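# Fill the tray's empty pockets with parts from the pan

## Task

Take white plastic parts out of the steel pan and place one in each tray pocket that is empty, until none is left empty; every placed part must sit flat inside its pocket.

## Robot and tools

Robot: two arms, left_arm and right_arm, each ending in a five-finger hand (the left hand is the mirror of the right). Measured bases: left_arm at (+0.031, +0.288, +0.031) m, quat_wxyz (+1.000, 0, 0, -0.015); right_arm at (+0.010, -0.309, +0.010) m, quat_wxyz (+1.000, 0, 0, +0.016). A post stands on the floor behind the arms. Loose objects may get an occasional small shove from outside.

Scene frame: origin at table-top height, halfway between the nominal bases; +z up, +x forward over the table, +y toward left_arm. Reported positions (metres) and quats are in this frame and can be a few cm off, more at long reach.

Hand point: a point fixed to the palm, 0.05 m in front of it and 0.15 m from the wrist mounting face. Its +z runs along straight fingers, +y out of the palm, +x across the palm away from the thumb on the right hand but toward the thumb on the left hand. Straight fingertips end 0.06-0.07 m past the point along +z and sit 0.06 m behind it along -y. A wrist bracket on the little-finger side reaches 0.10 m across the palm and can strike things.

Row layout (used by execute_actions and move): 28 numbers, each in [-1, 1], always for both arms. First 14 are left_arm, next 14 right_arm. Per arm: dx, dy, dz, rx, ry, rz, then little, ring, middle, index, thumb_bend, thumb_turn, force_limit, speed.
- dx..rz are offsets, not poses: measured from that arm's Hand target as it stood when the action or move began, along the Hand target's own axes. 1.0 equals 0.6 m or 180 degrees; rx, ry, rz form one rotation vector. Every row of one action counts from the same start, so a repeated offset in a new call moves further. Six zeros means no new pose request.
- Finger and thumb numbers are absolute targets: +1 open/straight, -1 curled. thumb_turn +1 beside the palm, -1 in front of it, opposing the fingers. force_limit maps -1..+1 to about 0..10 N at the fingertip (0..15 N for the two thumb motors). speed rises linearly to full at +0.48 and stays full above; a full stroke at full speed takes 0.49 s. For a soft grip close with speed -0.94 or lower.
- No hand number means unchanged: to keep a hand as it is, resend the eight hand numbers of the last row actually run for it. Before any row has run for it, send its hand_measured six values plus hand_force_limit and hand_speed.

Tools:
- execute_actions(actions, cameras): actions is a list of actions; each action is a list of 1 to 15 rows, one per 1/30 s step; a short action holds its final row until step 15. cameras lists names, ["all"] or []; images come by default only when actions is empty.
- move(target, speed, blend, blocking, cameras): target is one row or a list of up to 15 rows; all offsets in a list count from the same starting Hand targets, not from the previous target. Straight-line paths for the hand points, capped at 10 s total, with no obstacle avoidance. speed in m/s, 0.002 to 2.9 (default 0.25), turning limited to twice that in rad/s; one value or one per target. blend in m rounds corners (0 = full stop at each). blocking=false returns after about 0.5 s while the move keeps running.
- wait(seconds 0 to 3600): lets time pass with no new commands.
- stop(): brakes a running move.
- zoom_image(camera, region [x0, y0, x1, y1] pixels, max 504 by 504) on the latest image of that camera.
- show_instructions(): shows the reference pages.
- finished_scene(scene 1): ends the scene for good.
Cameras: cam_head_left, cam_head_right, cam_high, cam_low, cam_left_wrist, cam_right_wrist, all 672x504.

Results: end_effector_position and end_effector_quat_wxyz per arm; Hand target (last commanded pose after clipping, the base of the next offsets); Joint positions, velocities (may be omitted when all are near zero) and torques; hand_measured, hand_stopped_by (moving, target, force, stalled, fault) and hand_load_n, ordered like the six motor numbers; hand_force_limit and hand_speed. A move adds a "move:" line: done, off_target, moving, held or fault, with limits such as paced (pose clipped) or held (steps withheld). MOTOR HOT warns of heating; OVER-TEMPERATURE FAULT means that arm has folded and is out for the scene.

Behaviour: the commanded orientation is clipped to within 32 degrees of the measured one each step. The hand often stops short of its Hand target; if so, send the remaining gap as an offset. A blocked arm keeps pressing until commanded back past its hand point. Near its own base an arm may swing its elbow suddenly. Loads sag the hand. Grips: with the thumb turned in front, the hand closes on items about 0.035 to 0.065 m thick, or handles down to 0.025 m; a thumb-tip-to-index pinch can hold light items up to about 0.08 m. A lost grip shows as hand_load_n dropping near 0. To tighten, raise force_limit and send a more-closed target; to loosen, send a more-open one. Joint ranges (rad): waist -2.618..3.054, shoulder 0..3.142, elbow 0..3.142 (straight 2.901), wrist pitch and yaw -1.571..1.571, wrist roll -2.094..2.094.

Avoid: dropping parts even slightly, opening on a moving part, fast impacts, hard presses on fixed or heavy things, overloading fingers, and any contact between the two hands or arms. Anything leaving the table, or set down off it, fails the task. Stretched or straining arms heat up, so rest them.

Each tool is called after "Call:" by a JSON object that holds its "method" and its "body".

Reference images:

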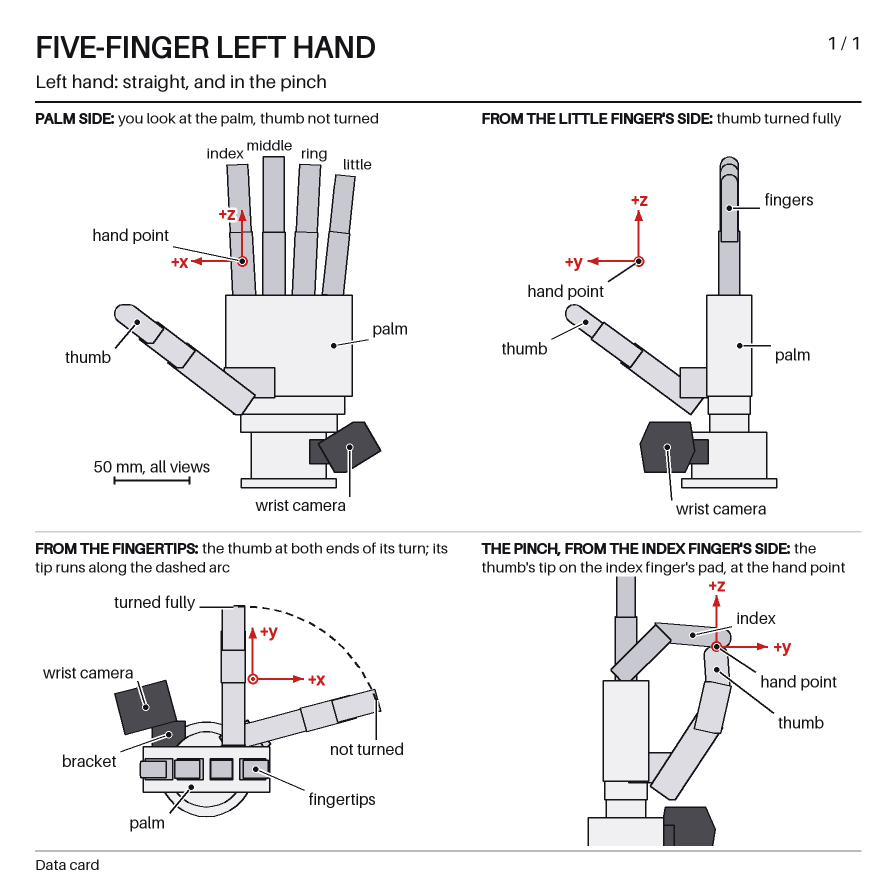

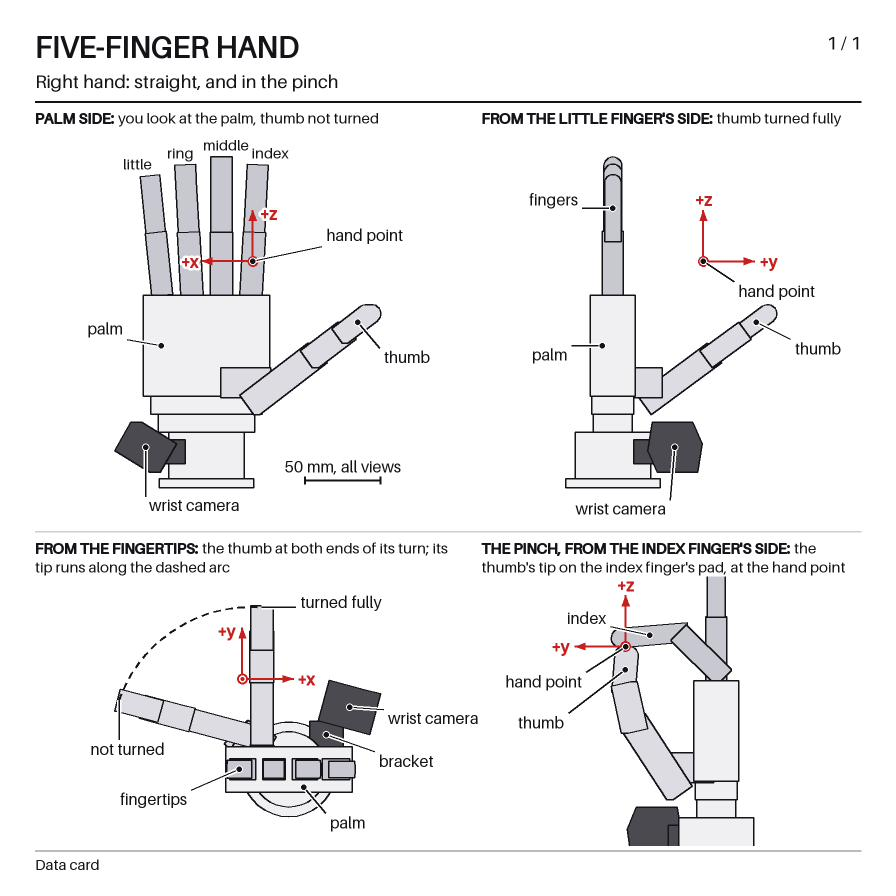

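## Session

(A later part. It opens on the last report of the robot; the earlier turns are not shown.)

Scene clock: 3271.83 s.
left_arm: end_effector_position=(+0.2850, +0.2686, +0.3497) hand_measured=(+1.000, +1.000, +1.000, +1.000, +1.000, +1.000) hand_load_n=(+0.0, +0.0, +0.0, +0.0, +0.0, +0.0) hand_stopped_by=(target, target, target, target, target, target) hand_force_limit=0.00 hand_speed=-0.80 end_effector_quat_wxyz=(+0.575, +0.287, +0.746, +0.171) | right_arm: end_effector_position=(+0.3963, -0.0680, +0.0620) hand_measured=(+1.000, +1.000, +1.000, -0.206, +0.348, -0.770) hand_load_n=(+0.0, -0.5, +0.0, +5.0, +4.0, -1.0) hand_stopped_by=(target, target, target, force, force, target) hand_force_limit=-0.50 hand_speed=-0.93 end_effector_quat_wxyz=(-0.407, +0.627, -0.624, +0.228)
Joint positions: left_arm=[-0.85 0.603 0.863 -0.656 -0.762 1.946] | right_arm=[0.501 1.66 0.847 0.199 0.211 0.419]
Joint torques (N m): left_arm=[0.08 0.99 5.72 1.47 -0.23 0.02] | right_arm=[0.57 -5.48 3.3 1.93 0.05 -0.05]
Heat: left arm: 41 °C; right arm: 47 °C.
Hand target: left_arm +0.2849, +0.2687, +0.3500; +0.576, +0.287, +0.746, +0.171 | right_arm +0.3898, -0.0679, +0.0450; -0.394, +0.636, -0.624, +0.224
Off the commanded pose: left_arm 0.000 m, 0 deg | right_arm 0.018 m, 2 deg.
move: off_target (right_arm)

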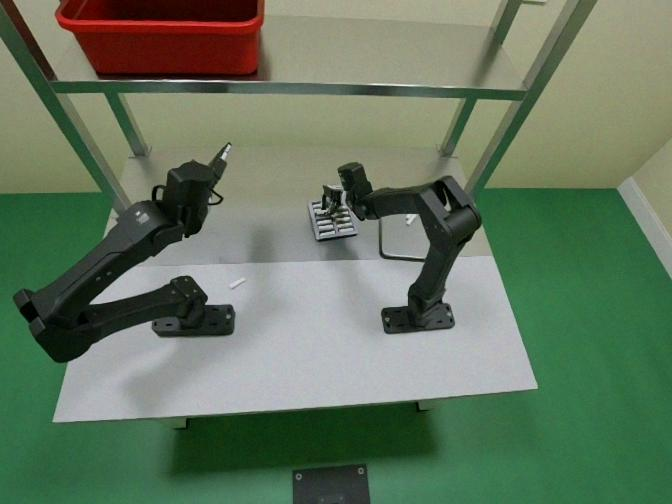

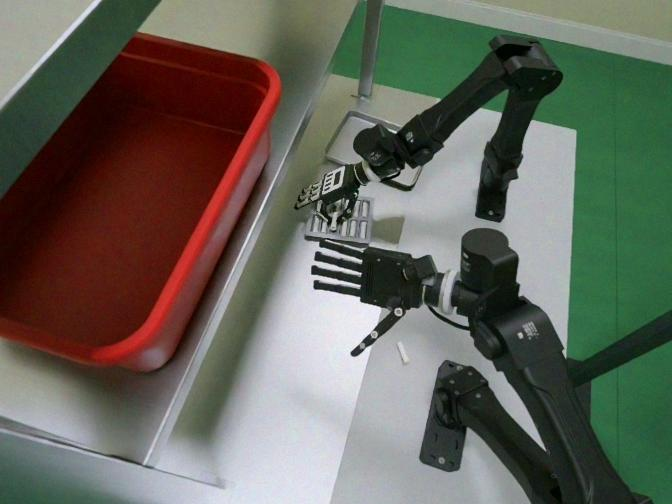

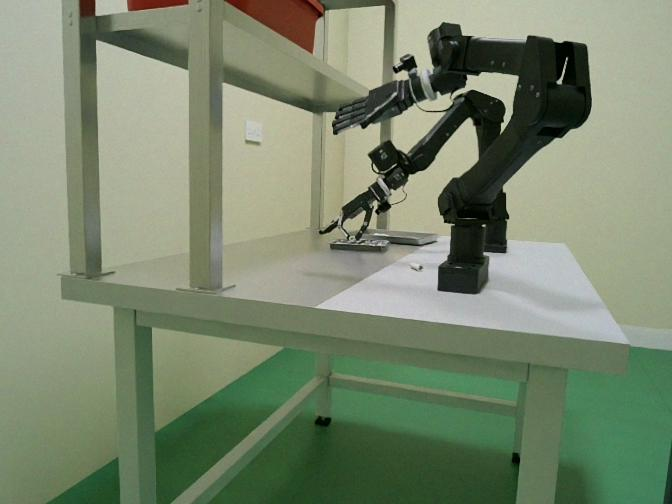

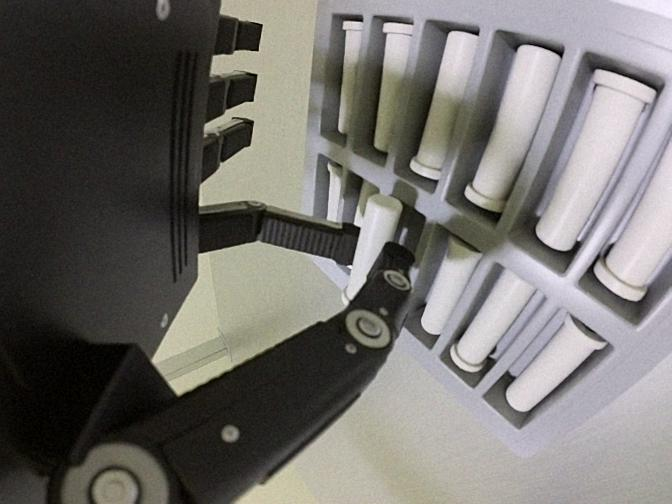

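Call:
{"method": "move", "body": {"target": [0,0,0,0,0,0,1,1,1,1,1,1,0,-0.8,-0.00761,0.00593,0.00331,0,0,0,1,1,1,-0.33,0.17,-0.77,-0.5,-0.93], "speed": 0.03, "cameras": ["cam_head_left","cam_high","cam_low","cam_right_wrist"]}}

Call:
{"method": "zoom_image", "body": {"camera": "cam_high", "region": [316, 206, 348, 238]}}

Call:
{"method": "zoom_image", "body": {"camera": "cam_low", "region": [336, 230, 364, 251]}}

Call:
{"method": "zoom_image", "body": {"camera": "cam_head_left", "region": [308, 196, 340, 220]}}

Call:
{"method": "zoom_image", "body": {"camera": "cam_right_wrist", "region": [330, 150, 490, 270]}}

Scene clock: 3307.10 s.
left_arm: end_effector_position=(+0.2850, +0.2686, +0.3497) hand_measured=(+1.000, +1.000, +1.000, +1.000, +1.000, +1.000) hand_load_n=(+0.0, +0.0, +0.0, +0.0, +0.0, +0.0) hand_stopped_by=(target, target, target, target, target, target) hand_force_limit=0.00 hand_speed=-0.80 end_effector_quat_wxyz=(+0.575, +0.287, +0.746, +0.171) | right_arm: end_effector_position=(+0.3936, -0.0618, +0.0585) hand_measured=(+1.000, +1.000, +1.000, -0.206, +0.348, -0.770) hand_load_n=(+0.0, +0.0, +0.0, +5.0, +4.0, -1.0) hand_stopped_by=(target, target, target, force, force, target) hand_force_limit=-0.50 hand_speed=-0.93 end_effector_quat_wxyz=(-0.407, +0.631, -0.620, +0.227)
Joint positions: left_arm=[-0.85 0.603 0.863 -0.656 -0.762 1.946] | right_arm=[0.518 1.672 0.847 0.209 0.217 0.419]
Joint torques (N m): left_arm=[0.06 0.99 5.72 1.46 -0.24 0.02] | right_arm=[0.49 -5.45 3.38 1.92 0.11 0.05]
Heat: left arm: 41 °C; right arm: 46 °C.
Hand target: left_arm +0.2849, +0.2687, +0.3500; +0.576, +0.287, +0.746, +0.171 | right_arm +0.3886, -0.0628, +0.0419; -0.394, +0.636, -0.624, +0.224
Off the commanded pose: left_arm 0.000 m, 0 deg | right_arm 0.017 m, 2 deg.
move: off_target (right_arm)

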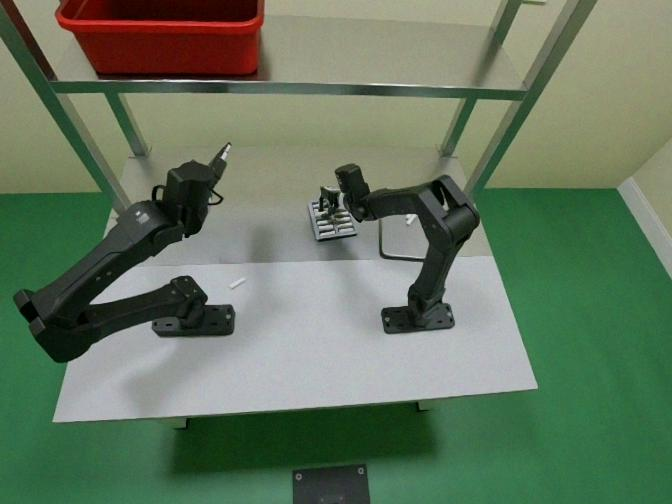

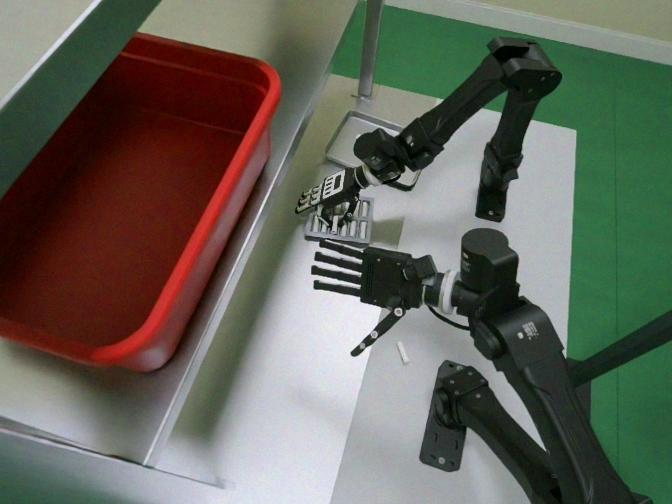

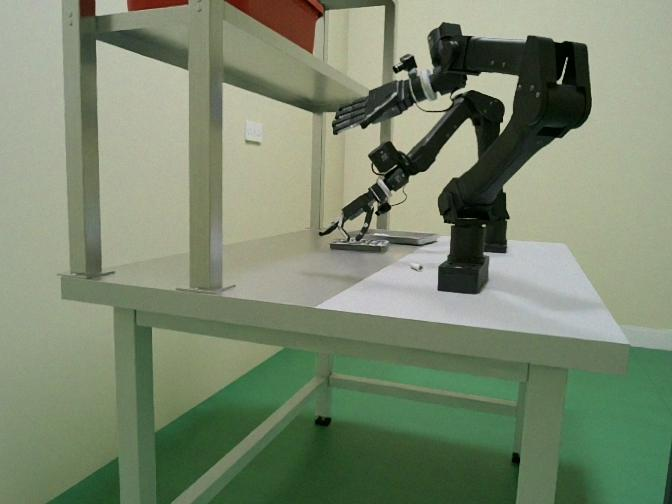

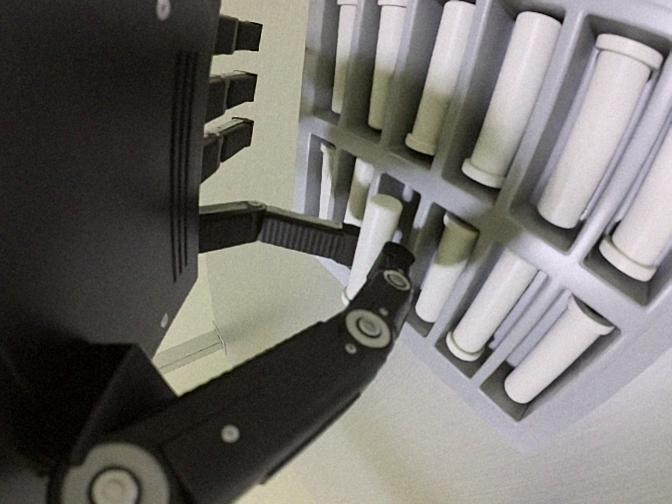

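Scaled by 15.750 from the camera's image (finer frame: 960x720).

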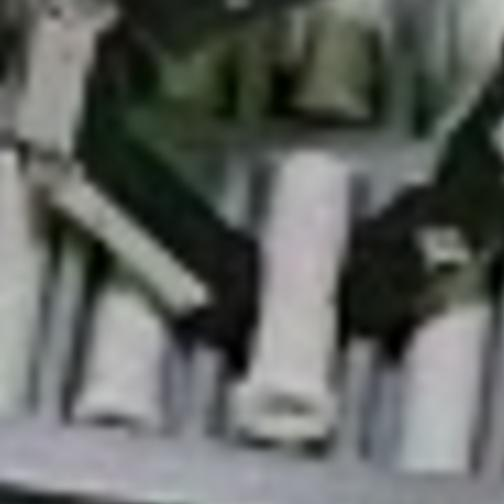

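Scaled by 18.000 from the camera's image (finer frame: 960x720).

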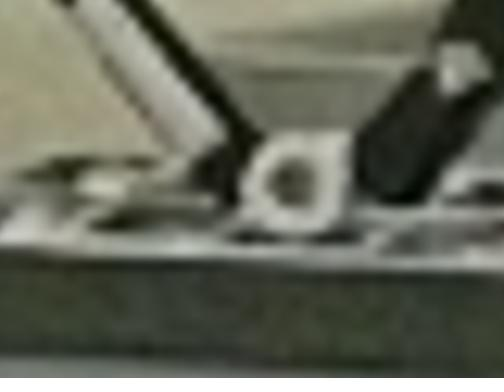

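Scaled by 15.750 from the camera's image (finer frame: 960x720).

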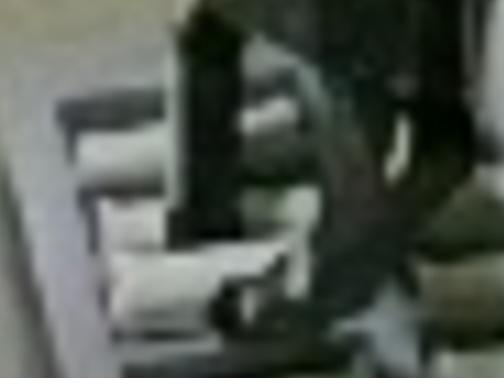

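Scaled by 3.150 from the camera's image (finer frame: 960x720).

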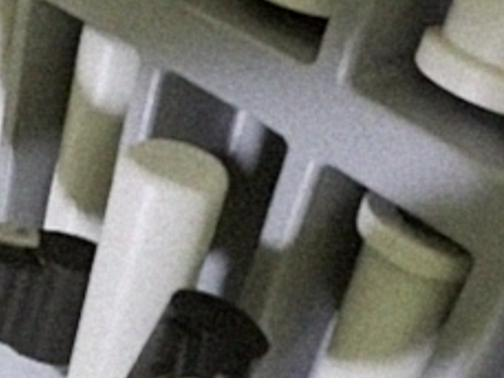

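Call:
{"method": "move", "body": {"target": [0,0,0,0,0,0,1,1,1,1,1,1,0,-0.8,0.00871,0.00068,0.00027,0,0,0,1,1,1,-0.33,0.17,-0.77,-0.5,-0.93], "speed": 0.03, "cameras": ["cam_head_left","cam_high","cam_low","cam_right_wrist"]}}

Call:
{"method": "zoom_image", "body": {"camera": "cam_high", "region": [316, 206, 348, 238]}}

Call:
{"method": "zoom_image", "body": {"camera": "cam_low", "region": [336, 230, 364, 251]}}

Call:
{"method": "zoom_image", "body": {"camera": "cam_head_left", "region": [308, 196, 340, 220]}}

Call:
{"method": "zoom_image", "body": {"camera": "cam_right_wrist", "region": [330, 150, 490, 270]}}

Scene clock: 3335.53 s.
left_arm: end_effector_position=(+0.2850, +0.2686, +0.3497) hand_measured=(+1.000, +1.000, +1.000, +1.000, +1.000, +1.000) hand_load_n=(+0.0, +0.0, +0.0, +0.0, +0.0, +0.0) hand_stopped_by=(target, target, target, target, target, target) hand_force_limit=0.00 hand_speed=-0.80 end_effector_quat_wxyz=(+0.575, +0.287, +0.746, +0.171) | right_arm: end_effector_position=(+0.3926, -0.0625, +0.0567) hand_measured=(+1.000, +1.000, +1.000, -0.206, +0.348, -0.770) hand_load_n=(+0.0, +0.0, +0.0, +5.0, +4.0, -1.0) hand_stopped_by=(target, target, target, force, force, target) hand_force_limit=-0.50 hand_speed=-0.93 end_effector_quat_wxyz=(-0.408, +0.631, -0.620, +0.227)
Joint positions: left_arm=[-0.85 0.603 0.863 -0.656 -0.762 1.946] | right_arm=[0.518 1.672 0.837 0.219 0.217 0.419]
Joint torques (N m): left_arm=[0.05 1.01 5.72 1.46 -0.23 0.02] | right_arm=[-0.62 -5.68 3.18 1.93 0.01 -0.04]
Heat: left arm: 41 °C; right arm: 47 °C.
Hand target: left_arm +0.2849, +0.2687, +0.3500; +0.576, +0.287, +0.746, +0.171 | right_arm +0.3890, -0.0678, +0.0404; -0.394, +0.636, -0.624, +0.224
Off the commanded pose: left_arm 0.000 m, 0 deg | right_arm 0.017 m, 2 deg.
move: off_target (right_arm)

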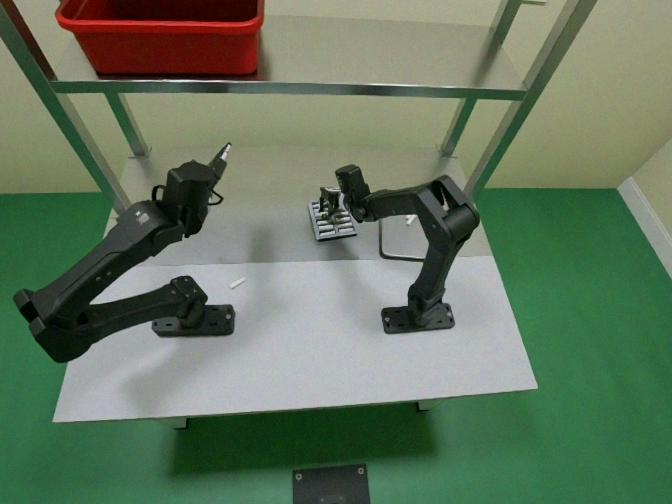

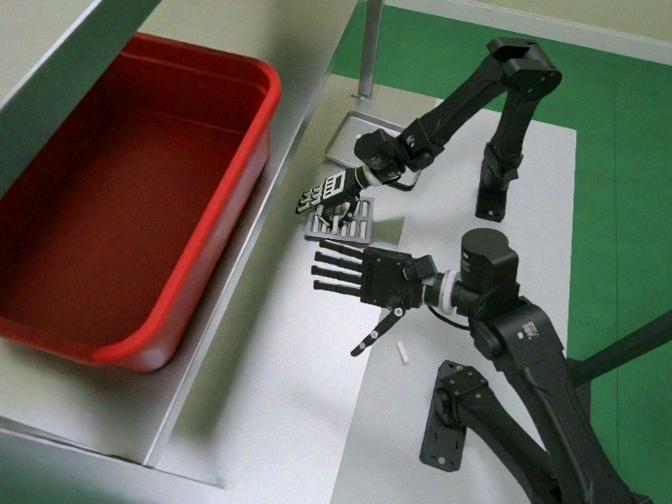

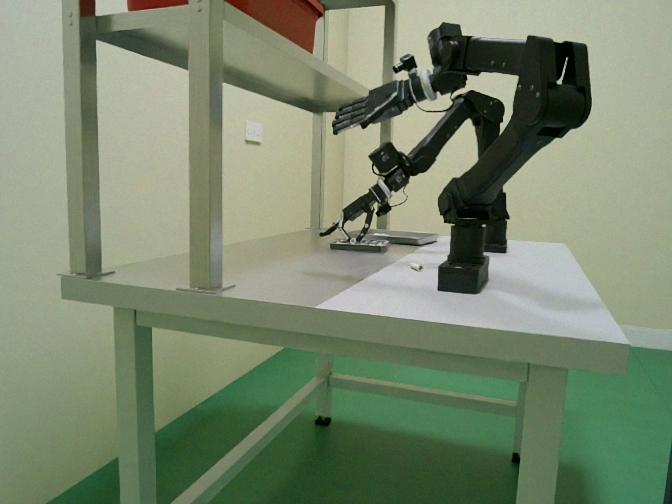

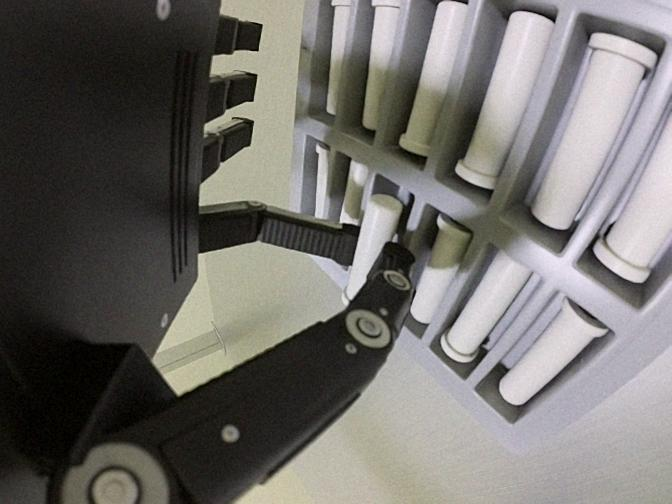

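Scaled by 15.750 from the camera's image (finer frame: 960x720).

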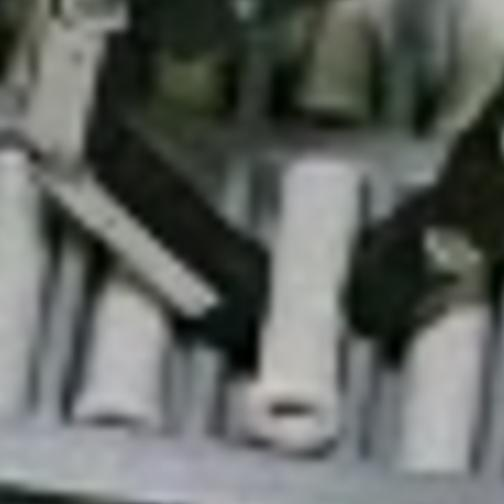

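Scaled by 18.000 from the camera's image (finer frame: 960x720).

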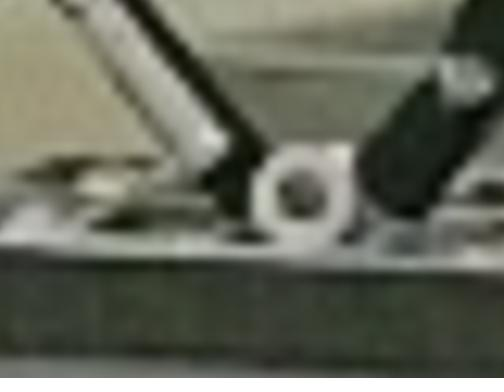

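Scaled by 15.750 from the camera's image (finer frame: 960x720).

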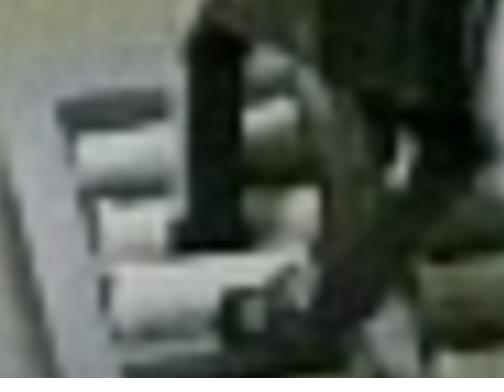

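Scaled by 3.150 from the camera's image (finer frame: 960x720).

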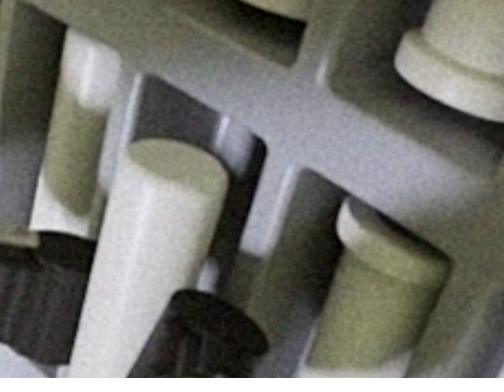

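Call:
{"method": "move", "body": {"target": [0,0,0,0,0,0,1,1,1,1,1,1,0,-0.8,-0.00011,-0.02833,-0.01134,0,0,0,1,1,1,-0.33,0.17,-0.77,-0.5,-0.93], "speed": 0.03, "cameras": ["cam_head_left","cam_high","cam_low","cam_right_wrist"]}}

Call:
{"method": "zoom_image", "body": {"camera": "cam_high", "region": [316, 206, 348, 238]}}

Call:
{"method": "zoom_image", "body": {"camera": "cam_low", "region": [336, 230, 364, 251]}}

Call:
{"method": "zoom_image", "body": {"camera": "cam_head_left", "region": [308, 196, 340, 220]}}

Call:
{"method": "zoom_image", "body": {"camera": "cam_right_wrist", "region": [330, 150, 490, 270]}}

Scene clock: 3355.37 s.
left_arm: end_effector_position=(+0.2850, +0.2686, +0.3497) hand_measured=(+1.000, +1.000, +1.000, +1.000, +1.000, +1.000) hand_load_n=(+0.0, +0.0, +0.0, +0.0, +0.0, +0.0) hand_stopped_by=(target, target, target, target, target, target) hand_force_limit=0.00 hand_speed=-0.80 end_effector_quat_wxyz=(+0.575, +0.287, +0.746, +0.171) | right_arm: end_effector_position=(+0.3941, -0.0676, +0.0563) hand_measured=(+1.000, +1.000, +1.000, -0.206, +0.348, -0.770) hand_load_n=(+0.0, +0.0, +0.5, +4.5, +4.0, -1.0) hand_stopped_by=(target, target, target, force, force, target) hand_force_limit=-0.50 hand_speed=-0.93 end_effector_quat_wxyz=(-0.400, +0.633, -0.624, +0.224)
Joint positions: left_arm=[-0.85 0.603 0.863 -0.656 -0.762 1.946] | right_arm=[0.501 1.672 0.852 0.187 0.203 0.416]
Joint torques (N m): left_arm=[0.06 0.99 5.74 1.46 -0.24 0.02] | right_arm=[-0.59 -8.03 5.56 1.51 0.01 -0.11]
Heat: left arm: 41 °C; right arm: 47 °C.
Hand target: left_arm +0.2849, +0.2687, +0.3500; +0.576, +0.287, +0.746, +0.171 | right_arm +0.3943, -0.0707, +0.0578; -0.394, +0.636, -0.624, +0.224
Off the commanded pose: left_arm 0.000 m, 0 deg | right_arm 0.003 m, 1 deg.
move: done

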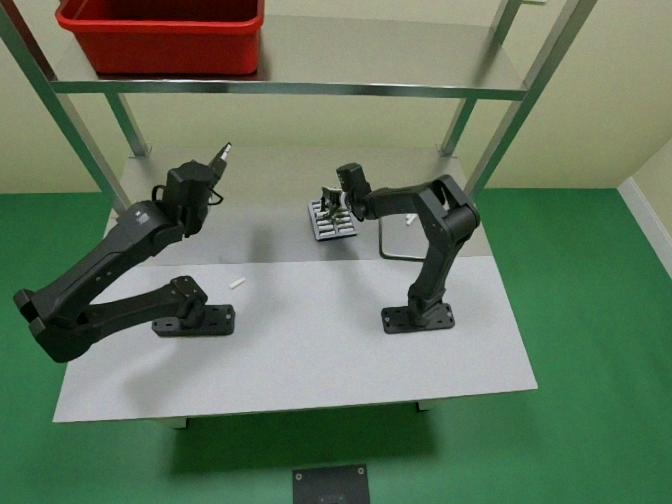

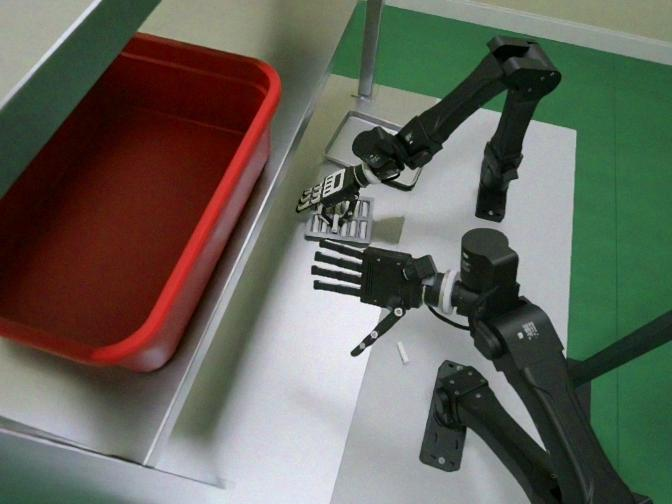

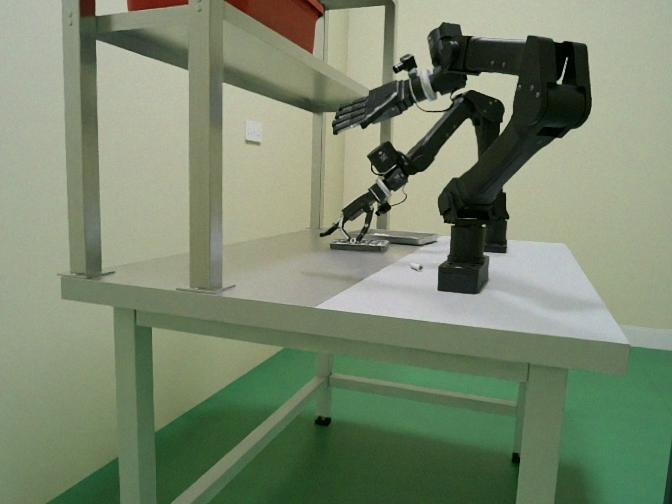

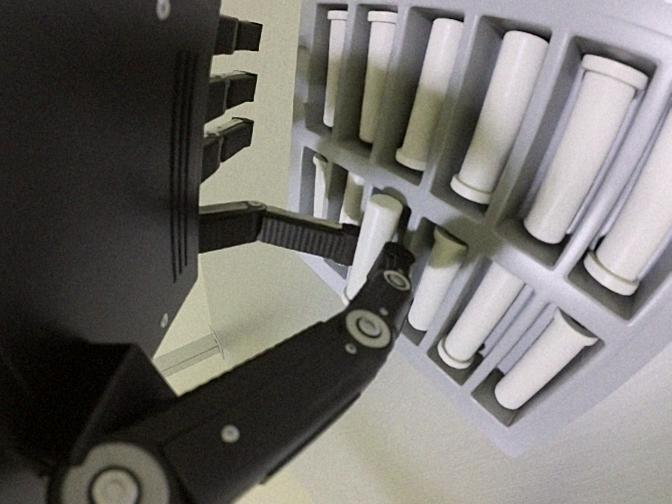

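Scaled by 15.750 from the camera's image (finer frame: 960x720).

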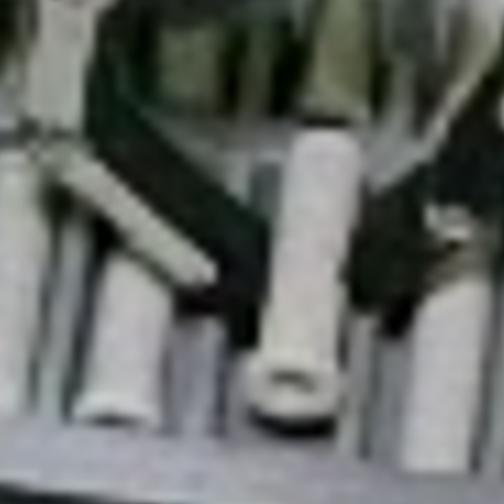

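Scaled by 18.000 from the camera's image (finer frame: 960x720).

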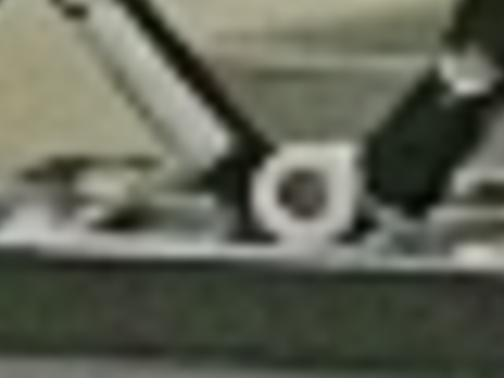

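Scaled by 15.750 from the camera's image (finer frame: 960x720).

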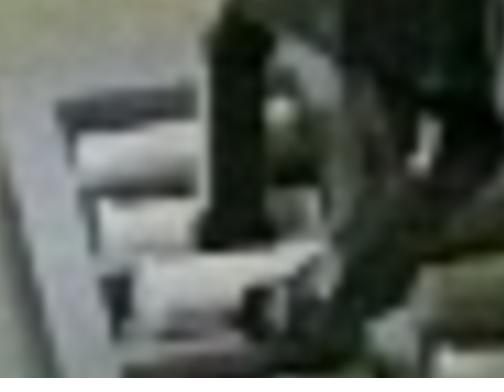

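Scaled by 3.150 from the camera's image (finer frame: 960x720).

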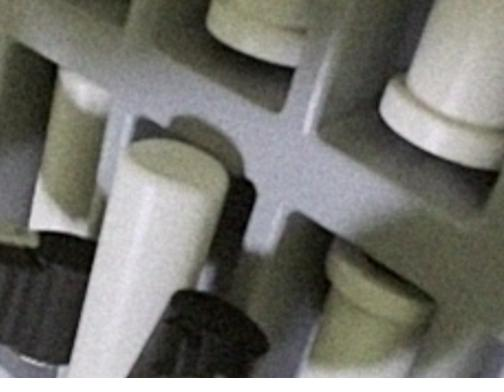

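Call:
{"method": "move", "body": {"target": [0,0,0,0,0,0,1,1,1,1,1,1,0,-0.8,-0.00912,-0.00266,0.0025,0,0,0,1,1,1,-0.33,0.17,-0.77,-0.5,-0.93], "speed": 0.03, "cameras": ["cam_head_left","cam_high","cam_low","cam_right_wrist"]}}

Call:
{"method": "zoom_image", "body": {"camera": "cam_high", "region": [316, 206, 348, 238]}}

Call:
{"method": "zoom_image", "body": {"camera": "cam_low", "region": [336, 230, 364, 251]}}

Call:
{"method": "zoom_image", "body": {"camera": "cam_head_left", "region": [308, 196, 340, 220]}}

Call:
{"method": "zoom_image", "body": {"camera": "cam_right_wrist", "region": [330, 150, 490, 270]}}

Scene clock: 3384.83 s.
left_arm: end_effector_position=(+0.2850, +0.2686, +0.3497) hand_measured=(+1.000, +1.000, +1.000, +1.000, +1.000, +1.000) hand_load_n=(+0.0, +0.0, +0.0, +0.0, +0.0, +0.0) hand_stopped_by=(target, target, target, target, target, target) hand_force_limit=0.00 hand_speed=-0.80 end_effector_quat_wxyz=(+0.575, +0.287, +0.746, +0.171) | right_arm: end_effector_position=(+0.3976, -0.0655, +0.0620) hand_measured=(+1.000, +1.000, +1.000, -0.206, +0.348, -0.770) hand_load_n=(+0.0, +0.0, +0.0, +5.0, +4.0, -1.0) hand_stopped_by=(target, target, target, force, force, target) hand_force_limit=-0.50 hand_speed=-0.93 end_effector_quat_wxyz=(-0.403, +0.632, -0.623, +0.225)
Joint positions: left_arm=[-0.85 0.603 0.863 -0.656 -0.762 1.946] | right_arm=[0.501 1.672 0.872 0.173 0.203 0.416]
Joint torques (N m): left_arm=[0.06 1.01 5.72 1.46 -0.23 0.02] | right_arm=[0.39 -7.17 5.57 1.55 0.11 -0.04]
Heat: left arm: 41 °C; right arm: 46 °C.
Hand target: left_arm +0.2849, +0.2687, +0.3500; +0.576, +0.287, +0.746, +0.171 | right_arm +0.3957, -0.0653, +0.0592; -0.394, +0.636, -0.624, +0.224
Off the commanded pose: left_arm 0.000 m, 0 deg | right_arm 0.003 m, 1 deg.
move: done

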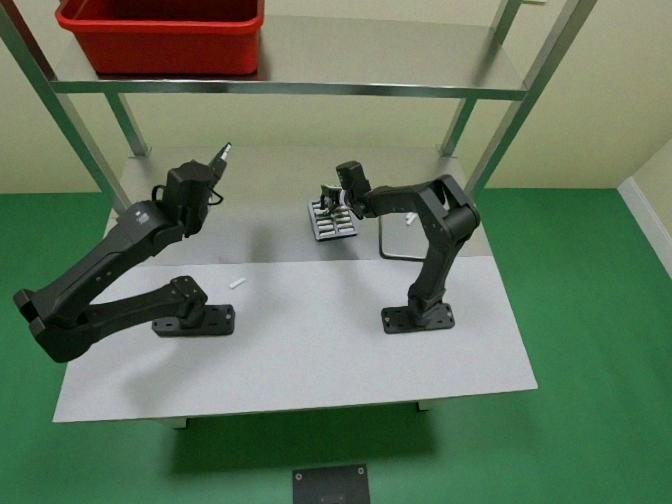

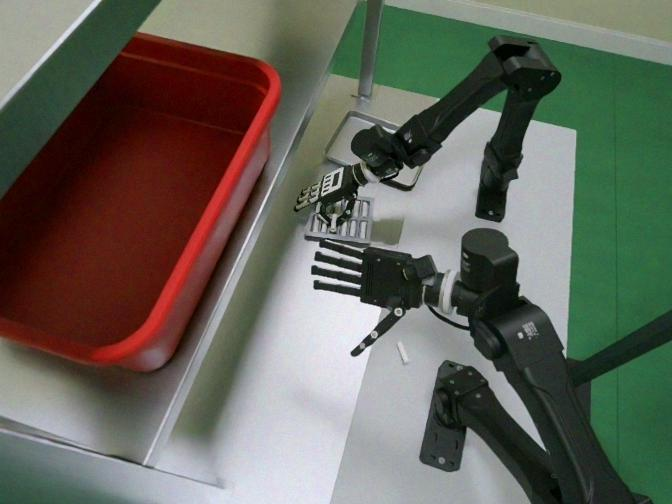

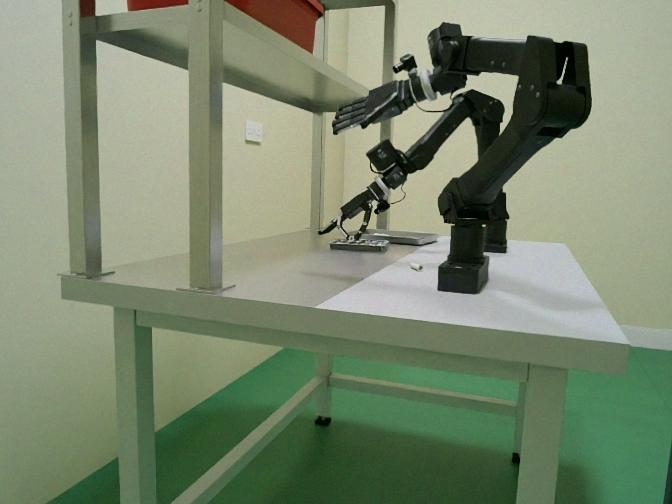

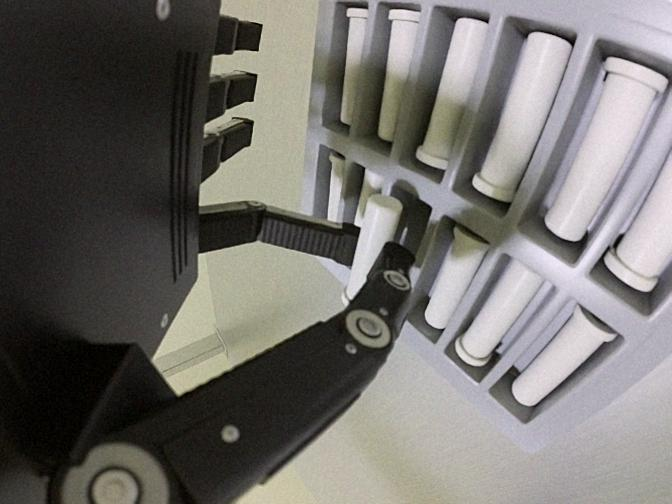

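Scaled by 15.750 from the camera's image (finer frame: 960x720).

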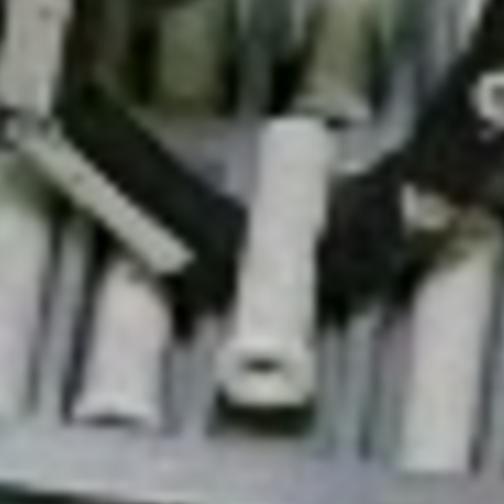

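Scaled by 18.000 from the camera's image (finer frame: 960x720).

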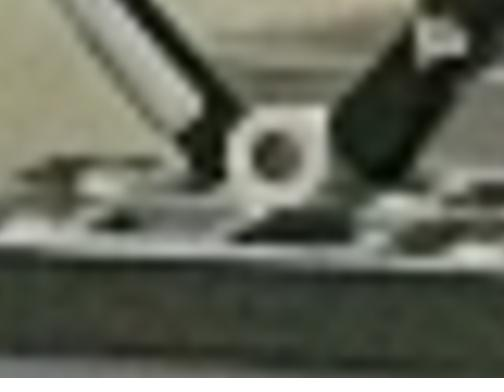

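Scaled by 15.750 from the camera's image (finer frame: 960x720).

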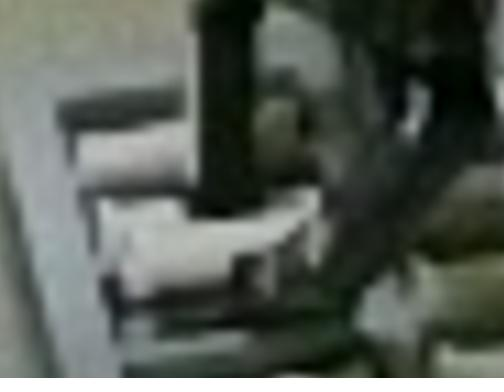

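Scaled by 3.150 from the camera's image (finer frame: 960x720).

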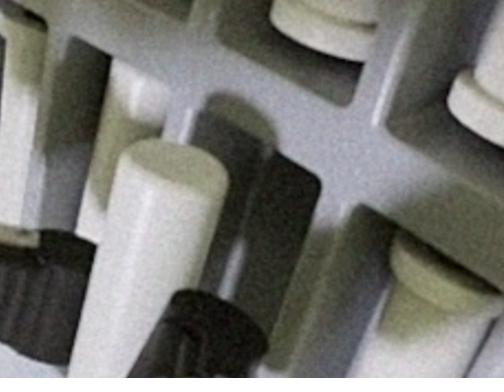

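Call:
{"method": "move", "body": {"target": [0,0,0,0,0,0,1,1,1,1,1,1,0,-0.8,0.00493,0.02774,0.01014,0,0,0,1,1,1,-0.33,0.17,-0.77,-0.5,-0.93], "speed": 0.03, "cameras": ["cam_head_left","cam_high","cam_low","cam_right_wrist"]}}

Call:
{"method": "zoom_image", "body": {"camera": "cam_high", "region": [316, 206, 348, 238]}}

Call:
{"method": "zoom_image", "body": {"camera": "cam_low", "region": [336, 230, 364, 251]}}

Call:
{"method": "zoom_image", "body": {"camera": "cam_head_left", "region": [308, 196, 340, 220]}}

Call:
{"method": "zoom_image", "body": {"camera": "cam_right_wrist", "region": [330, 150, 490, 270]}}

Scene clock: 3399.10 s.
left_arm: end_effector_position=(+0.2850, +0.2686, +0.3497) hand_measured=(+1.000, +1.000, +1.000, +1.000, +1.000, +1.000) hand_load_n=(+0.0, +0.0, +0.0, +0.0, +0.0, +0.0) hand_stopped_by=(target, target, target, target, target, target) hand_force_limit=0.00 hand_speed=-0.80 end_effector_quat_wxyz=(+0.575, +0.287, +0.746, +0.171) | right_arm: end_effector_position=(+0.3968, -0.0645, +0.0602) hand_measured=(+1.000, +1.000, +1.000, -0.206, +0.348, -0.770) hand_load_n=(+0.0, +0.0, +0.0, +4.5, +4.0, -1.0) hand_stopped_by=(target, target, target, force, force, target) hand_force_limit=-0.50 hand_speed=-0.93 end_effector_quat_wxyz=(-0.409, +0.629, -0.621, +0.227)
Joint positions: left_arm=[-0.85 0.603 0.863 -0.656 -0.762 1.946] | right_arm=[0.506 1.672 0.85 0.209 0.209 0.416]
Joint torques (N m): left_arm=[0.09 0.99 5.74 1.46 -0.24 0.02] | right_arm=[0.64 -5.42 3.21 1.94 0.11 0.02]
Heat: left arm: 41 °C; right arm: 46 °C.
Hand target: left_arm +0.2849, +0.2687, +0.3500; +0.576, +0.287, +0.746, +0.171 | right_arm +0.3906, -0.0654, +0.0420; -0.394, +0.636, -0.625, +0.224
Off the commanded pose: left_arm 0.000 m, 0 deg | right_arm 0.019 m, 2 deg.
move: off_target (right_arm)

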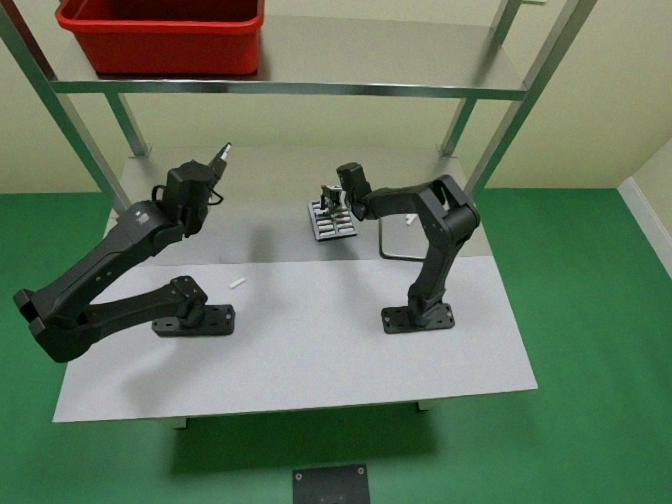

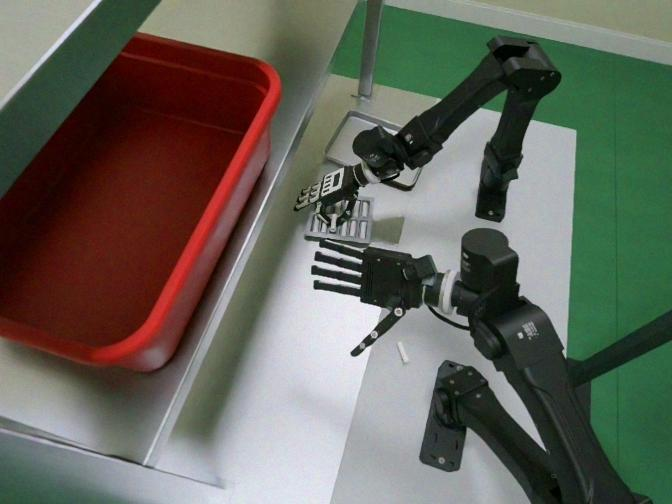

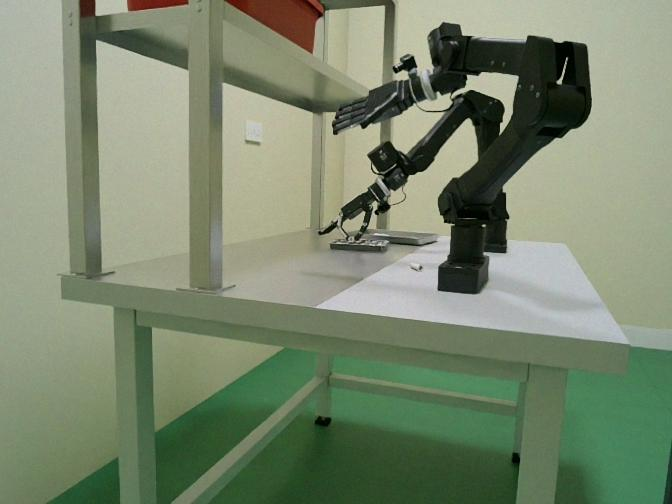

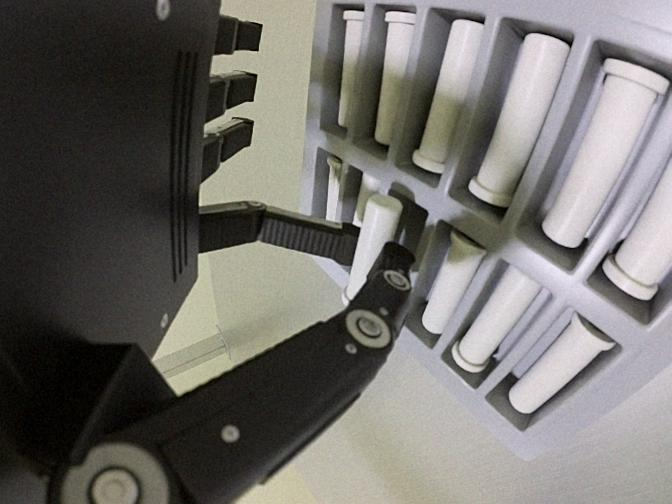

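Scaled by 15.750 from the camera's image (finer frame: 960x720).

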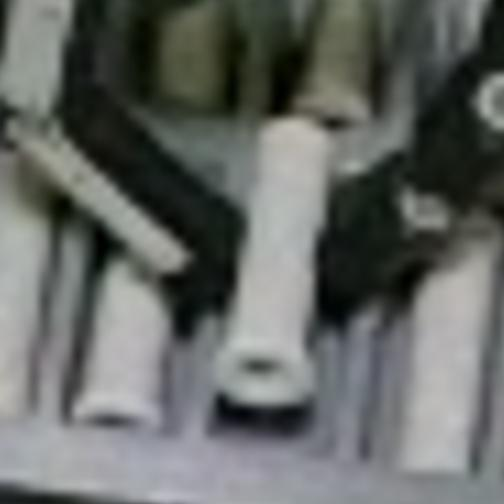

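Scaled by 18.000 from the camera's image (finer frame: 960x720).

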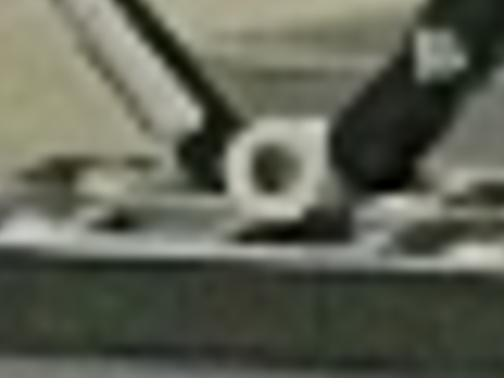

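Scaled by 15.750 from the camera's image (finer frame: 960x720).

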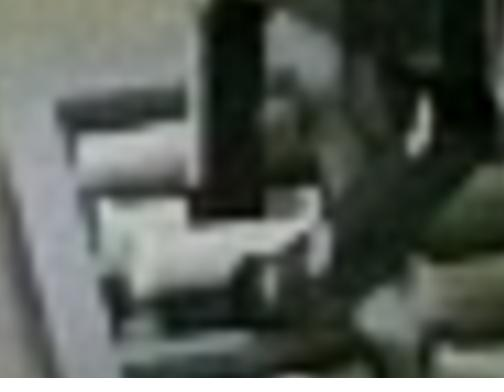

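Scaled by 3.150 from the camera's image (finer frame: 960x720).

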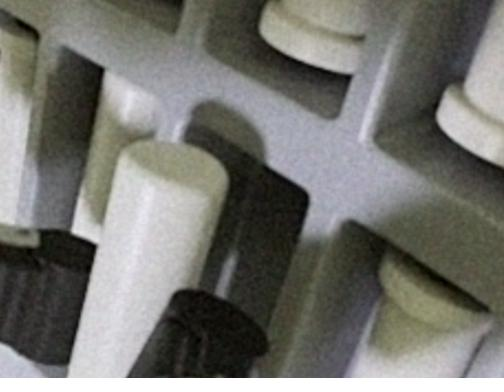

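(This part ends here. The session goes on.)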